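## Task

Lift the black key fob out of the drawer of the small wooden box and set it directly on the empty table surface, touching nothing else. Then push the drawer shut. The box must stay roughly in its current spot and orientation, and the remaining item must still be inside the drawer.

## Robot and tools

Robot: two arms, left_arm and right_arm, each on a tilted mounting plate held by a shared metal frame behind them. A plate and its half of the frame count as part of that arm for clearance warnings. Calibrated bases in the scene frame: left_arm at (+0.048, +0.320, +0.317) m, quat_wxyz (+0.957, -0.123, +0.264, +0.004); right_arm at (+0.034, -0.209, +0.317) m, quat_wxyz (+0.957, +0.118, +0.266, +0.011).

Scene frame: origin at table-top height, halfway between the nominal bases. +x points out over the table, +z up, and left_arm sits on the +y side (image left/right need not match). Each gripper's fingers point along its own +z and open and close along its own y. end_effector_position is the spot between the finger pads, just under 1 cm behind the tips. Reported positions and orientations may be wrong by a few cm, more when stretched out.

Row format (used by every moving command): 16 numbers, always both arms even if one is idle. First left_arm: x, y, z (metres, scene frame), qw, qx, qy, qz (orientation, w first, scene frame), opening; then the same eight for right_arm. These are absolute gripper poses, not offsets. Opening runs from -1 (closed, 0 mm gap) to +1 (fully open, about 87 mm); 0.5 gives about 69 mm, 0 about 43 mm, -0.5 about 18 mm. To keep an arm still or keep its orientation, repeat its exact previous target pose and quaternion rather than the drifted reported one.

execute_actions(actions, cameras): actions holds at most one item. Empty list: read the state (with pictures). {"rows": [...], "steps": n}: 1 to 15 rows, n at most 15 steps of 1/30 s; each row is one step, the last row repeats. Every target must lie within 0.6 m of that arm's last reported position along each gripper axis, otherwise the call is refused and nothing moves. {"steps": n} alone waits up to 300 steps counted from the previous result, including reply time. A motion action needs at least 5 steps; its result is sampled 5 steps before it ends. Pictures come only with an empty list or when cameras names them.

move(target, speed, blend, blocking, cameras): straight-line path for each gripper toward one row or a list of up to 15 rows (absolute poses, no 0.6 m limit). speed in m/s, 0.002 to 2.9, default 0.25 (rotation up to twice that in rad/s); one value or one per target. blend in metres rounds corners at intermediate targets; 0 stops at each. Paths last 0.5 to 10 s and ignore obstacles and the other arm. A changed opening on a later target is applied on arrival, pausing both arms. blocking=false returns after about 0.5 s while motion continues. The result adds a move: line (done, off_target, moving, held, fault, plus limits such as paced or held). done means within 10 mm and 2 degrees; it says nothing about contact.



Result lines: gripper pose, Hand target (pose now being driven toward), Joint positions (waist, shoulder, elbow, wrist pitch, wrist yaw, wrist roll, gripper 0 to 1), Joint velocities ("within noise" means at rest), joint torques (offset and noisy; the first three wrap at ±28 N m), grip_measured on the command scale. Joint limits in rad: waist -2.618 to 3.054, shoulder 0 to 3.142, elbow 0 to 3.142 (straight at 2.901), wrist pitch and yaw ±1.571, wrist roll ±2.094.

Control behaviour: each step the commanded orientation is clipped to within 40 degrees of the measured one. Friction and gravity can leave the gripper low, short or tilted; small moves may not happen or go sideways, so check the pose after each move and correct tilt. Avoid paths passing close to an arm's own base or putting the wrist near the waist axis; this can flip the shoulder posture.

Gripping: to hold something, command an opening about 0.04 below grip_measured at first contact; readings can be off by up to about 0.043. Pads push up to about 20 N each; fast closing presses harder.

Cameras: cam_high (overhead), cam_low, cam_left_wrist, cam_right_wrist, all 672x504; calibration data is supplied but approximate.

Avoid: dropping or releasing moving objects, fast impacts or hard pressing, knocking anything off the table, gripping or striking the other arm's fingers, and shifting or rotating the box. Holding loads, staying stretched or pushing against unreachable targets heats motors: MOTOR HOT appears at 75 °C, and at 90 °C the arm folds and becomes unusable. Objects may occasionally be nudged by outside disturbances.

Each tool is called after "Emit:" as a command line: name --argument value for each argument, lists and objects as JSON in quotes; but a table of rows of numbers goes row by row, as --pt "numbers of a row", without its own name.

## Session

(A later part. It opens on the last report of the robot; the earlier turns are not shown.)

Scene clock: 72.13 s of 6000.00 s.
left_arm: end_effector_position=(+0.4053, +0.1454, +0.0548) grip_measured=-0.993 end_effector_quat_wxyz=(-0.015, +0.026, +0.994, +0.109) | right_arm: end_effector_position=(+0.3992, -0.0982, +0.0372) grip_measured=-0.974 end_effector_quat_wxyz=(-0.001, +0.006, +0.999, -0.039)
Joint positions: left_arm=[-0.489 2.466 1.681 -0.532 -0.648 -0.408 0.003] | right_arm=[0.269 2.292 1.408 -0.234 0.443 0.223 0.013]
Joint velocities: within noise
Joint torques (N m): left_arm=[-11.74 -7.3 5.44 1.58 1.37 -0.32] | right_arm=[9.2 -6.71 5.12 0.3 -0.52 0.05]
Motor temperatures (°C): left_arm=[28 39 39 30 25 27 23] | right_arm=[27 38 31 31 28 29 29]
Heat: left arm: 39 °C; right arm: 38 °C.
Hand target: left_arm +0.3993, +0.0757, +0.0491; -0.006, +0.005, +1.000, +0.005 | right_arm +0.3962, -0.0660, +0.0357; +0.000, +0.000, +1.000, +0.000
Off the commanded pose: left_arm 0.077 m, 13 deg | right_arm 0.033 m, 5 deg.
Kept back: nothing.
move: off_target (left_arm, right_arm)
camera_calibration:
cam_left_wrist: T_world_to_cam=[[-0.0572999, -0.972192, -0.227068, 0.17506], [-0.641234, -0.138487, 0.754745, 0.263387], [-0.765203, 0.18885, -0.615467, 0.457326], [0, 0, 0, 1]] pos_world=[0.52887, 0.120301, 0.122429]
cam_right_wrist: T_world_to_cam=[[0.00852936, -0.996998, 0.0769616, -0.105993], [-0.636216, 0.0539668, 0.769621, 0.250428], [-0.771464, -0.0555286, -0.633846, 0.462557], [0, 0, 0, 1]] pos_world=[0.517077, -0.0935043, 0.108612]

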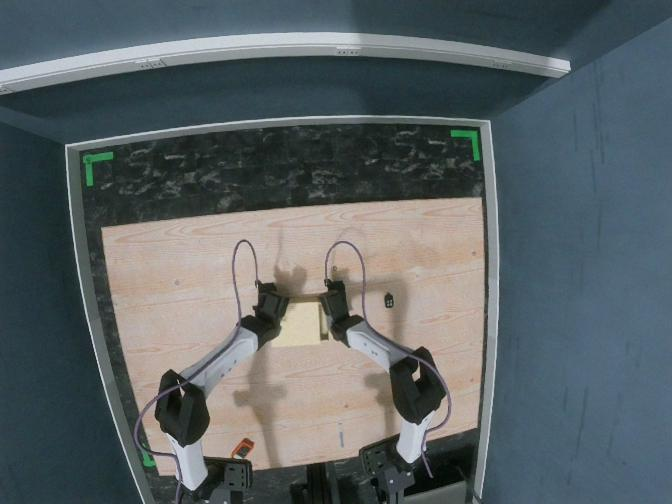

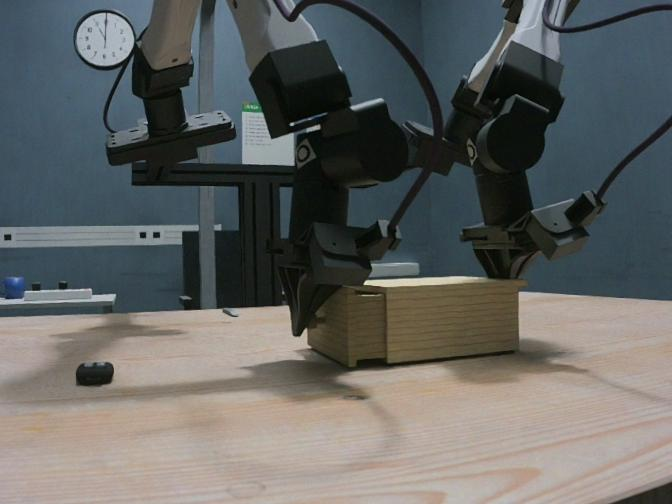

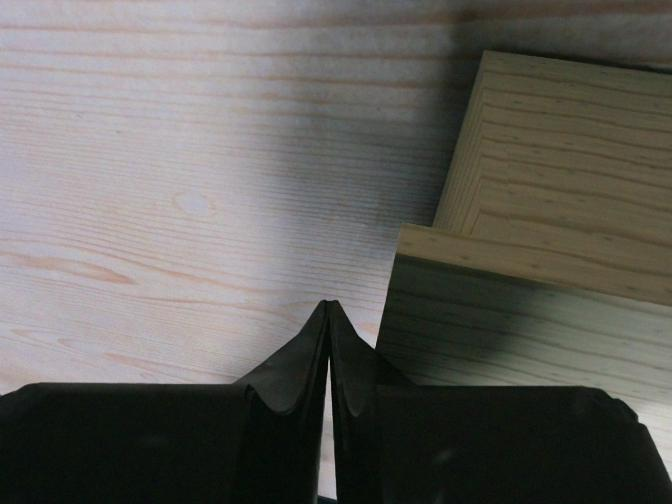

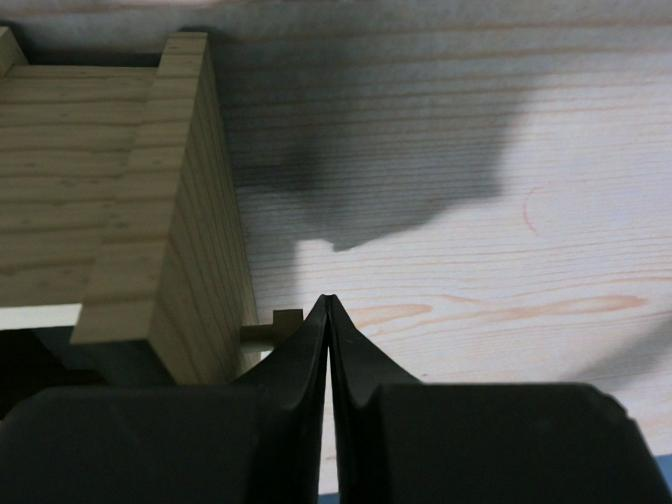

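Emit:
move --pt "0.402 0.07 0.025 0 0 1 0 -1 0.396 -0.035 0.034 0 0 1 0 -1" --speed '[0.05]'

Scene clock: 73.00 s of 6000.00 s.
left_arm: end_effector_position=(+0.4054, +0.1446, +0.0553) grip_measured=-0.993 end_effector_quat_wxyz=(-0.016, +0.027, +0.993, +0.110) | right_arm: end_effector_position=(+0.3992, -0.0904, +0.0377) grip_measured=-0.974 end_effector_quat_wxyz=(+0.000, +0.007, +0.999, -0.047)
Joint positions: left_arm=[-0.492 2.47 1.689 -0.542 -0.651 -0.411 0.003] | right_arm=[0.291 2.308 1.431 -0.252 0.468 0.247 0.013]
Joint velocities: within noise
Joint torques (N m): left_arm=[-11.12 -6.87 5.39 1.64 1.4 -0.27] | right_arm=[5.35 -9.18 3.15 0.17 0 -0.13]
Motor temperatures (°C): left_arm=[28 39 39 30 25 27 23] | right_arm=[27 38 31 31 28 29 29]
Heat: left arm: 39 °C; right arm: 38 °C.
Hand target: left_arm +0.3985, +0.0778, +0.0454; -0.008, +0.006, +1.000, +0.007 | right_arm +0.3992, -0.0892, +0.0376; -0.001, +0.007, +0.999, -0.043
Off the commanded pose: left_arm 0.081 m, 13 deg | right_arm 0.056 m, 5 deg.
Kept back: nothing.
move: held (right_arm; a check stopped the path), off_target (left_arm; braked when a check withheld steps of right_arm); limits=held
pose unreachable (right arm): on one or more control steps of this call this arm could not follow its commanded pose, so it was not sent that pose on those steps. It may still have moved: this result reports where it is.
cause: moving toward the commanded pose would bring a part of the arm too close to another arm (this arm's wrist (the part past joint 4) and the left arm's wrist (the part past joint 4), along the way the arms are being sent, or toward where that arm still pushes).
camera_calibration:
cam_left_wrist: T_world_to_cam=[[-0.059783, -0.971353, -0.229998, 0.175439], [-0.640376, -0.139428, 0.7553, 0.262638], [-0.765731, 0.19244, -0.613696, 0.45746], [0, 0, 0, 1]] pos_world=[0.528967, 0.118998, 0.122722]
cam_right_wrist: T_world_to_cam=[[0.00766781, -0.99572, 0.0921051, -0.0982933], [-0.637236, 0.0661176, 0.767827, 0.25112], [-0.77063, -0.0645803, -0.634002, 0.462223], [0, 0, 0, 1]] pos_world=[0.51698, -0.0846255, 0.109287]

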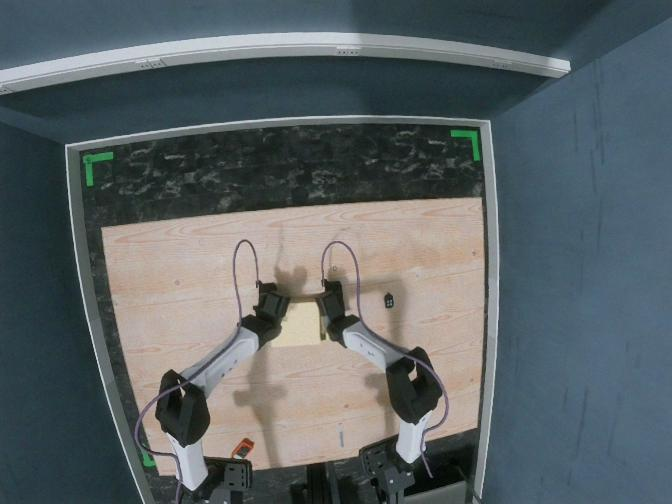

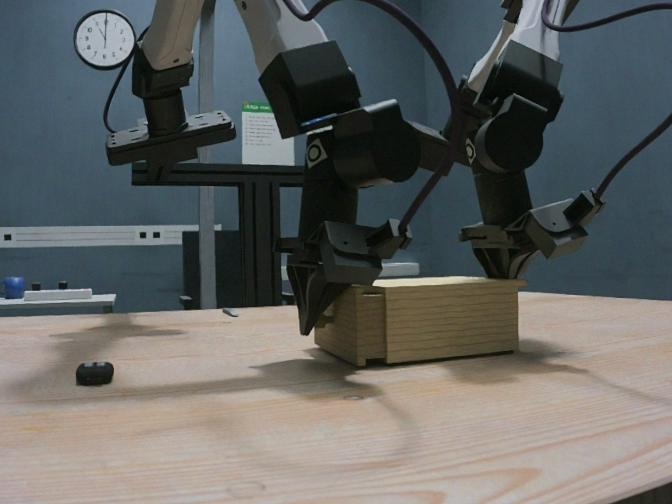

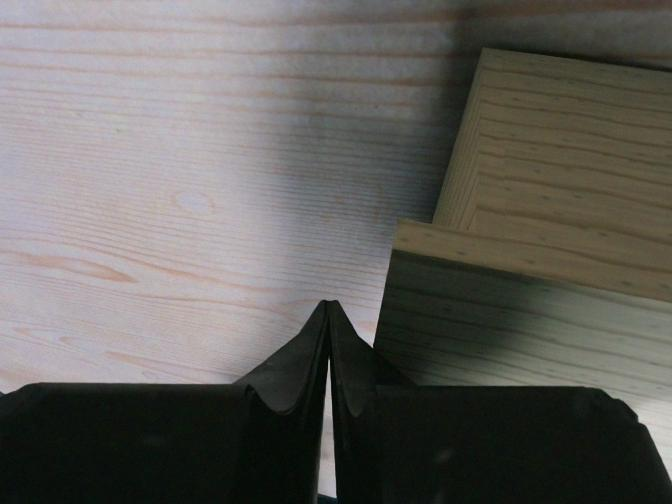

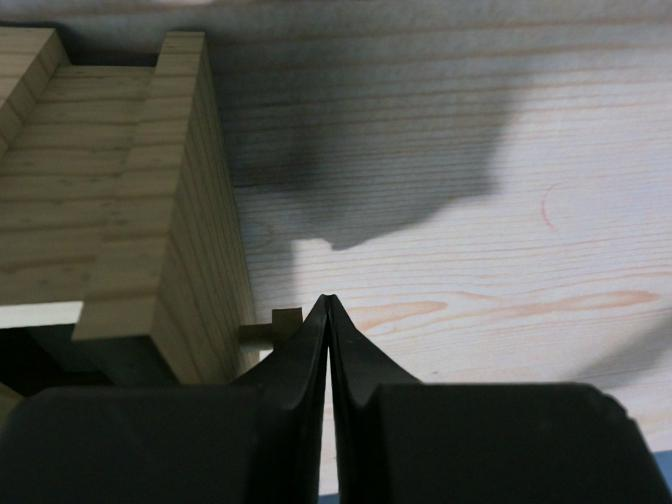

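Emit:
move --pt "0.40 0.155 0.040 0 0 0.985 -0.174 -1 0.397 -0.115 0.034 0 0 0.9914 0.1305 -1" --pt "0.40 0.09 0.030 0 0 0.985 -0.174 -1 0.397 -0.10 0.034 0 0 0.9914 0.1305 -1" --pt "0.40 0.08 0.030 0 0 0.985 -0.174 -1 0.396 -0.04 0.034 0 0 0.9914 0.1305 -1" --speed '[0.15,0.06,0.05]'

Scene clock: 77.13 s of 6000.00 s.
left_arm: end_effector_position=(+0.4024, +0.1184, +0.0300) grip_measured=-0.993 end_effector_quat_wxyz=(-0.006, +0.005, +0.991, -0.130) | right_arm: end_effector_position=(+0.3923, -0.0819, +0.0318) grip_measured=-0.974 end_effector_quat_wxyz=(-0.008, +0.005, +0.997, +0.076)
Joint positions: left_arm=[-0.358 2.385 1.441 -0.131 -0.15 -0.232 0.003] | right_arm=[0.212 2.27 1.343 -0.145 0.187 0.158 0.013]
Joint velocities: within noise
Joint torques (N m): left_arm=[-9.37 -7.68 4.44 1.19 0.7 -0.32] | right_arm=[9.63 -7.02 5.12 0.45 -0.9 0.09]
Motor temperatures (°C): left_arm=[28 41 39 30 25 27 23] | right_arm=[27 38 31 31 28 29 29]
Heat: left arm: 41 °C; right arm: 38 °C.
Hand target: left_arm +0.3986, +0.0820, +0.0325; -0.002, +0.001, +0.985, -0.173 | right_arm +0.3944, -0.0419, +0.0366; -0.001, -0.001, +0.992, +0.130
Off the commanded pose: left_arm 0.038 m, 5 deg | right_arm 0.042 m, 6 deg.
Kept back: nothing.
move: off_target (left_arm, right_arm)
camera_calibration:
cam_left_wrist: T_world_to_cam=[[-0.0114936, -0.969204, 0.245992, 0.110045], [-0.651014, 0.193981, 0.733862, 0.241592], [-0.758979, -0.15171, -0.633194, 0.483277], [0, 0, 0, 1]] pos_world=[0.525342, 0.13311, 0.101643]
cam_right_wrist: T_world_to_cam=[[0.00855181, -0.988048, -0.153909, -0.081206], [-0.625876, -0.125328, 0.769787, 0.230465], [-0.779876, 0.0897452, -0.619467, 0.46946], [0, 0, 0, 1]] pos_world=[0.511057, -0.0934834, 0.100908]

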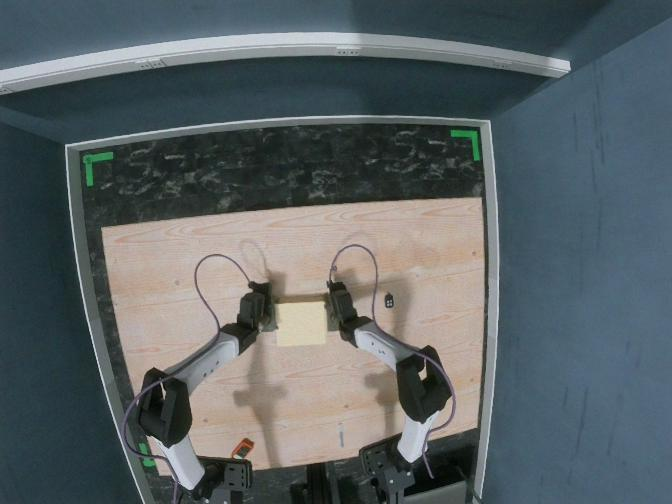

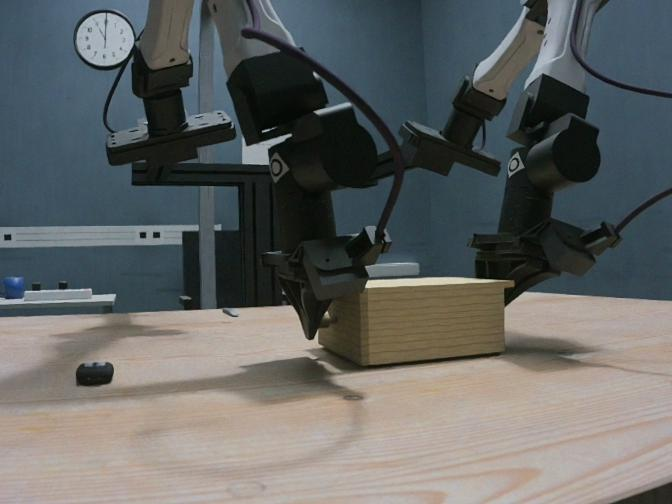

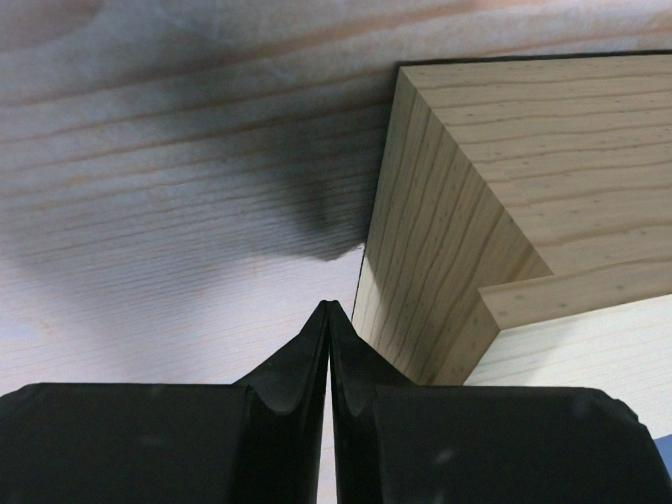

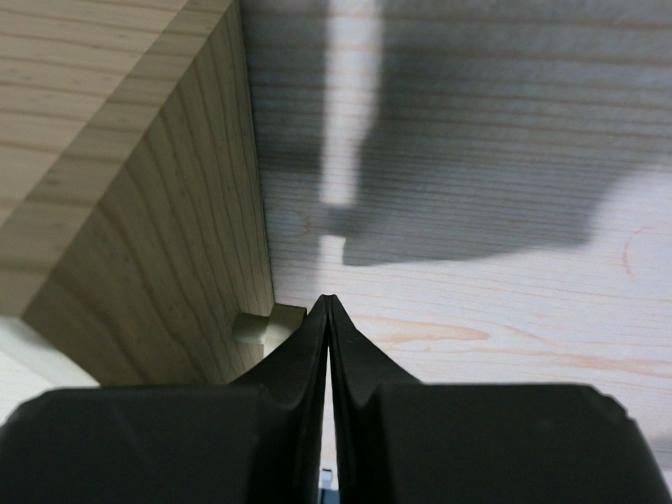

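Emit:
move --pt "0.40 0.11 0.032 0 0 0.985 -0.174 -1 0.396 -0.09 0.034 0 0 0.9914 0.1305 -1" --pt "0.40 0.11 0.032 0 0 0.985 -0.174 -1 0.396 -0.19 0.036 0 0 0.9914 0.1305 -1" --pt "0.40 0.078 0.032 0 0 0.985 -0.174 -1 0.396 -0.19 0.036 0 0 0.9914 0.1305 -1" --speed '[0.06,0.15,0.04]'

Emit:
zoom_image --camera "cam_high" --region '[260, 240, 460, 400]'

Scene clock: 80.17 s of 6000.00 s.
left_arm: end_effector_position=(+0.4018, +0.0957, +0.0316) grip_measured=-0.993 end_effector_quat_wxyz=(+0.000, +0.002, +0.987, -0.158) | right_arm: end_effector_position=(+0.3811, -0.1865, +0.0226) grip_measured=-0.974 end_effector_quat_wxyz=(-0.020, +0.003, +0.992, +0.127)
Joint positions: left_arm=[-0.385 2.405 1.45 -0.098 -0.111 -0.256 0.003] | right_arm=[-0.083 2.192 1.261 -0.146 -0.059 -0.105 0.013]
Joint velocities: within noise
Joint torques (N m): left_arm=[-7.68 -8.81 4.46 0.89 0.35 -0.04] | right_arm=[2.56 -12.55 2.17 0.02 -0.3 -0.31]
Motor temperatures (°C): left_arm=[29 42 39 30 25 27 23] | right_arm=[27 39 31 30 28 29 29]
Heat: left arm: 42 °C; right arm: 39 °C.
Hand target: left_arm +0.3997, +0.0785, +0.0325; +0.000, +0.000, +0.985, -0.174 | right_arm +0.3957, -0.1899, +0.0356; +0.000, +0.000, +0.991, +0.130
Off the commanded pose: left_arm 0.018 m, 2 deg | right_arm 0.020 m, 2 deg.
Kept back: nothing.
move: off_target (left_arm, right_arm)
camera_calibration:
cam_left_wrist: T_world_to_cam=[[-0.00713939, -0.95392, 0.299978, 0.0827386], [-0.659871, 0.229892, 0.715346, 0.245082], [-0.751345, -0.192839, -0.631105, 0.481177], [0, 0, 0, 1]] pos_world=[0.523843, 0.115373, 0.103535]
cam_right_wrist: T_world_to_cam=[[0.00966558, -0.966914, -0.25492, -0.180087], [-0.607534, -0.208164, 0.766531, 0.195052], [-0.794235, 0.147464, -0.589445, 0.479936], [0, 0, 0, 1]] pos_world=[0.501424, -0.204299, 0.0874749]

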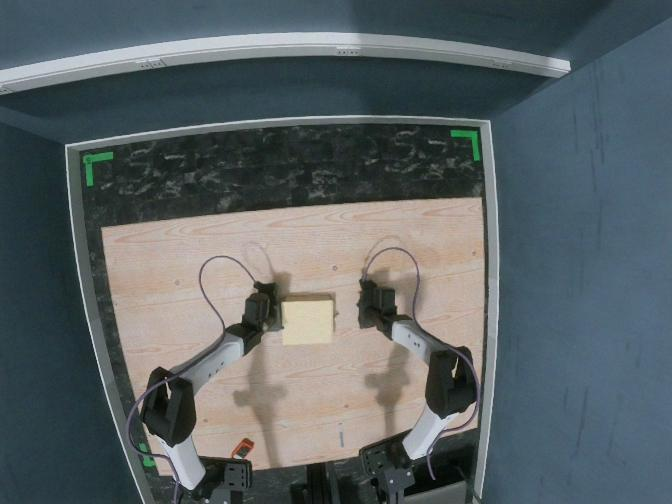

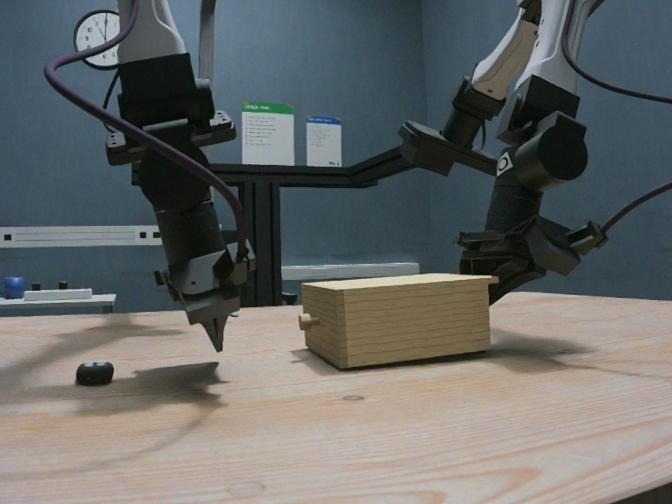

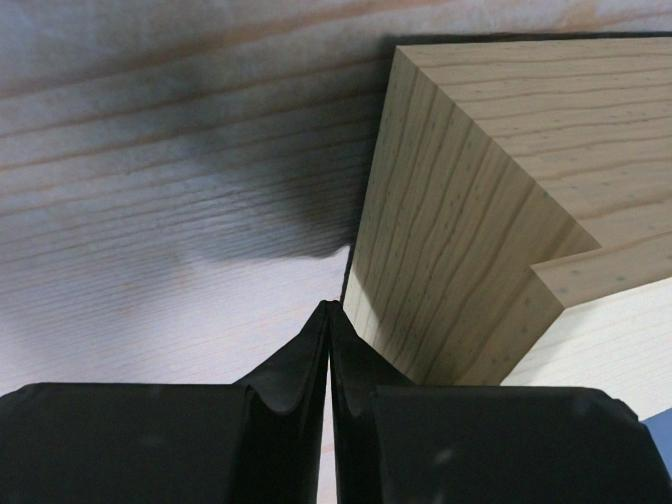

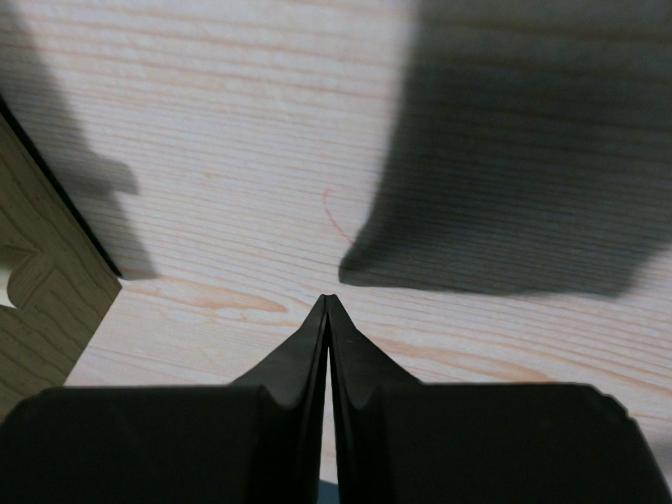

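Scaled by 2.520 from the camera's 672x504 image, which has a finer 960x720 frame.

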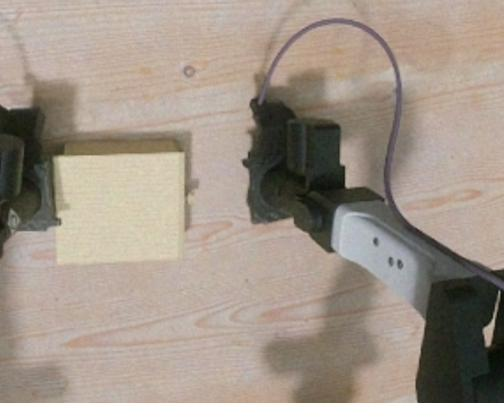

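Emit:
move --pt "0.395 0.19 0.05 0 0 0.985 -0.174 -1 0.39 -0.22 0.10 0 0 0.9914 0.1305 -1" --pt "0.33 0.24 0.18 0 0 1 0 -1 0.33 -0.22 0.18 0 0 1 0 -1" --speed 0.25

Emit:
zoom_image --camera "cam_low" --region '[270, 250, 520, 400]'

Emit:
zoom_image --camera "cam_high" --region '[260, 260, 400, 370]'

Scene clock: 82.40 s of 6000.00 s.
left_arm: end_effector_position=(+0.3286, +0.2367, +0.1761) grip_measured=-0.993 end_effector_quat_wxyz=(-0.006, +0.003, +1.000, -0.009) | right_arm: end_effector_position=(+0.3258, -0.2195, +0.1719) grip_measured=-0.974 end_effector_quat_wxyz=(-0.012, -0.004, +1.000, +0.004)
Joint positions: left_arm=[-0.391 1.667 0.86 -0.342 -0.4 -0.287 0.003] | right_arm=[0.038 1.542 0.838 -0.353 0.247 -0.011 0.013]
Joint velocities: within noise
Joint torques (N m): left_arm=[-3.59 -8.65 3.22 0.47 -0.19 0.08] | right_arm=[2.91 -9.39 3.54 0.09 0.11 -0.03]
Motor temperatures (°C): left_arm=[29 43 38 30 25 27 23] | right_arm=[27 39 31 30 28 29 29]
Heat: left arm: 43 °C; right arm: 39 °C.
Hand target: left_arm +0.3301, +0.2400, +0.1799; +0.000, +0.000, +1.000, +0.000 | right_arm +0.3299, -0.2200, +0.1797; +0.000, +0.000, +1.000, +0.000
Off the commanded pose: left_arm 0.005 m, 1 deg | right_arm 0.009 m, 2 deg.
Kept back: nothing.
move: done
camera_calibration:
cam_left_wrist: T_world_to_cam=[[-0.00931646, -0.999945, 0.00490712, 0.2369], [-0.652045, 0.00979547, 0.758117, 0.103171], [-0.758123, 0.0038633, -0.652101, 0.503963], [0, 0, 0, 1]] pos_world=[0.451545, 0.233929, 0.249257]
cam_right_wrist: T_world_to_cam=[[0.0286547, -0.999543, -0.00967795, -0.228782], [-0.618575, -0.0253369, 0.785317, 0.0806011], [-0.785203, -0.0165165, -0.619018, 0.495036], [0, 0, 0, 1]] pos_world=[0.445117, -0.218459, 0.240924]

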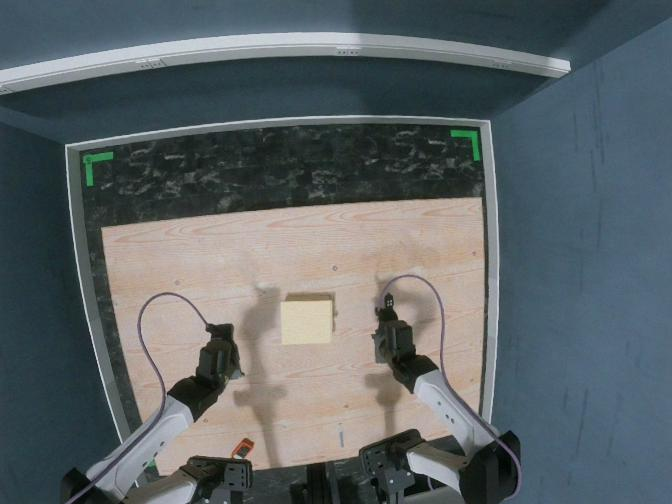

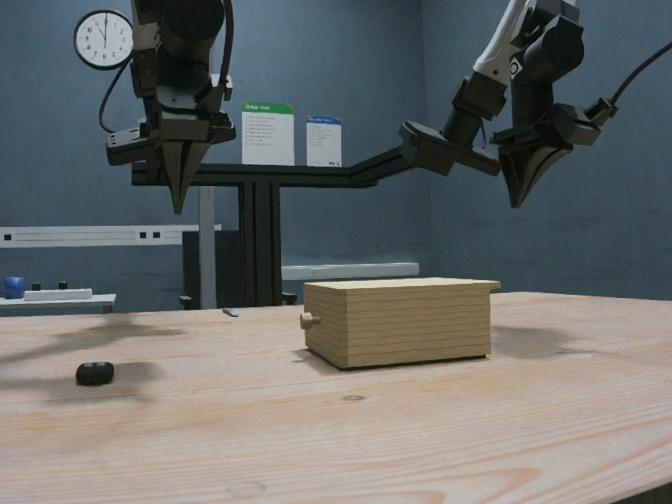

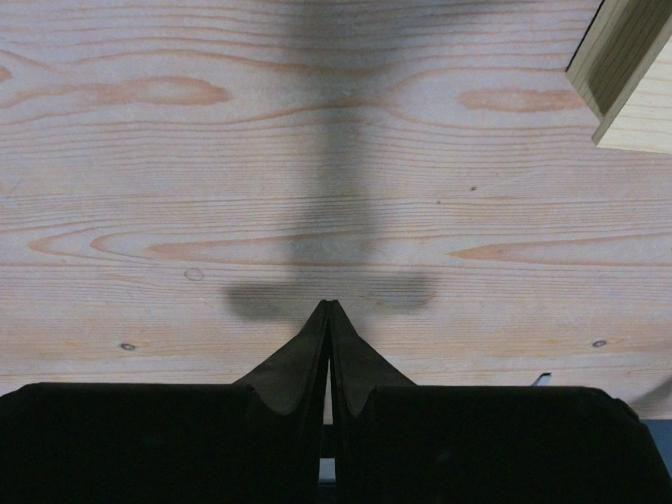

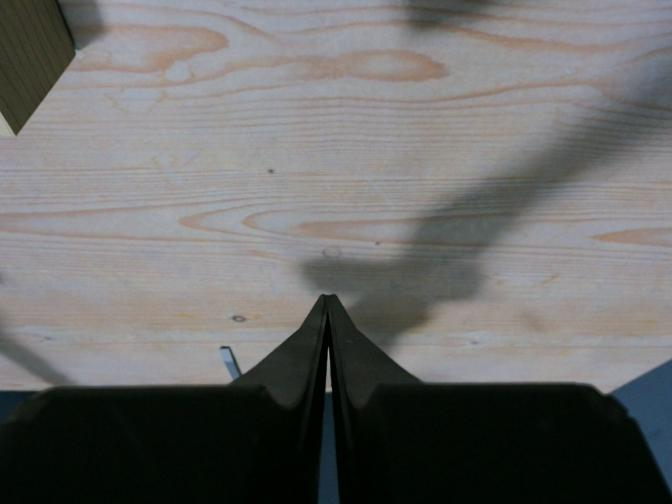

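Scaled by 2.016 from the camera's 672x504 image, which has a finer 960x720 frame.

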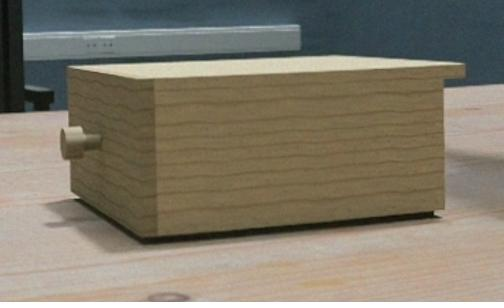

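Scaled by 3.600 from the camera's 672x504 image, which has a finer 960x720 frame.

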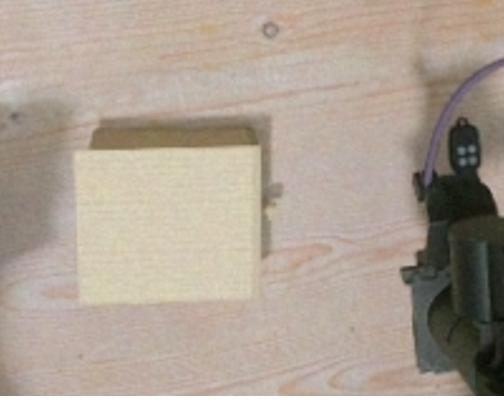

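Emit:
finished_scene --scene 1

The scene is finished: the task was done.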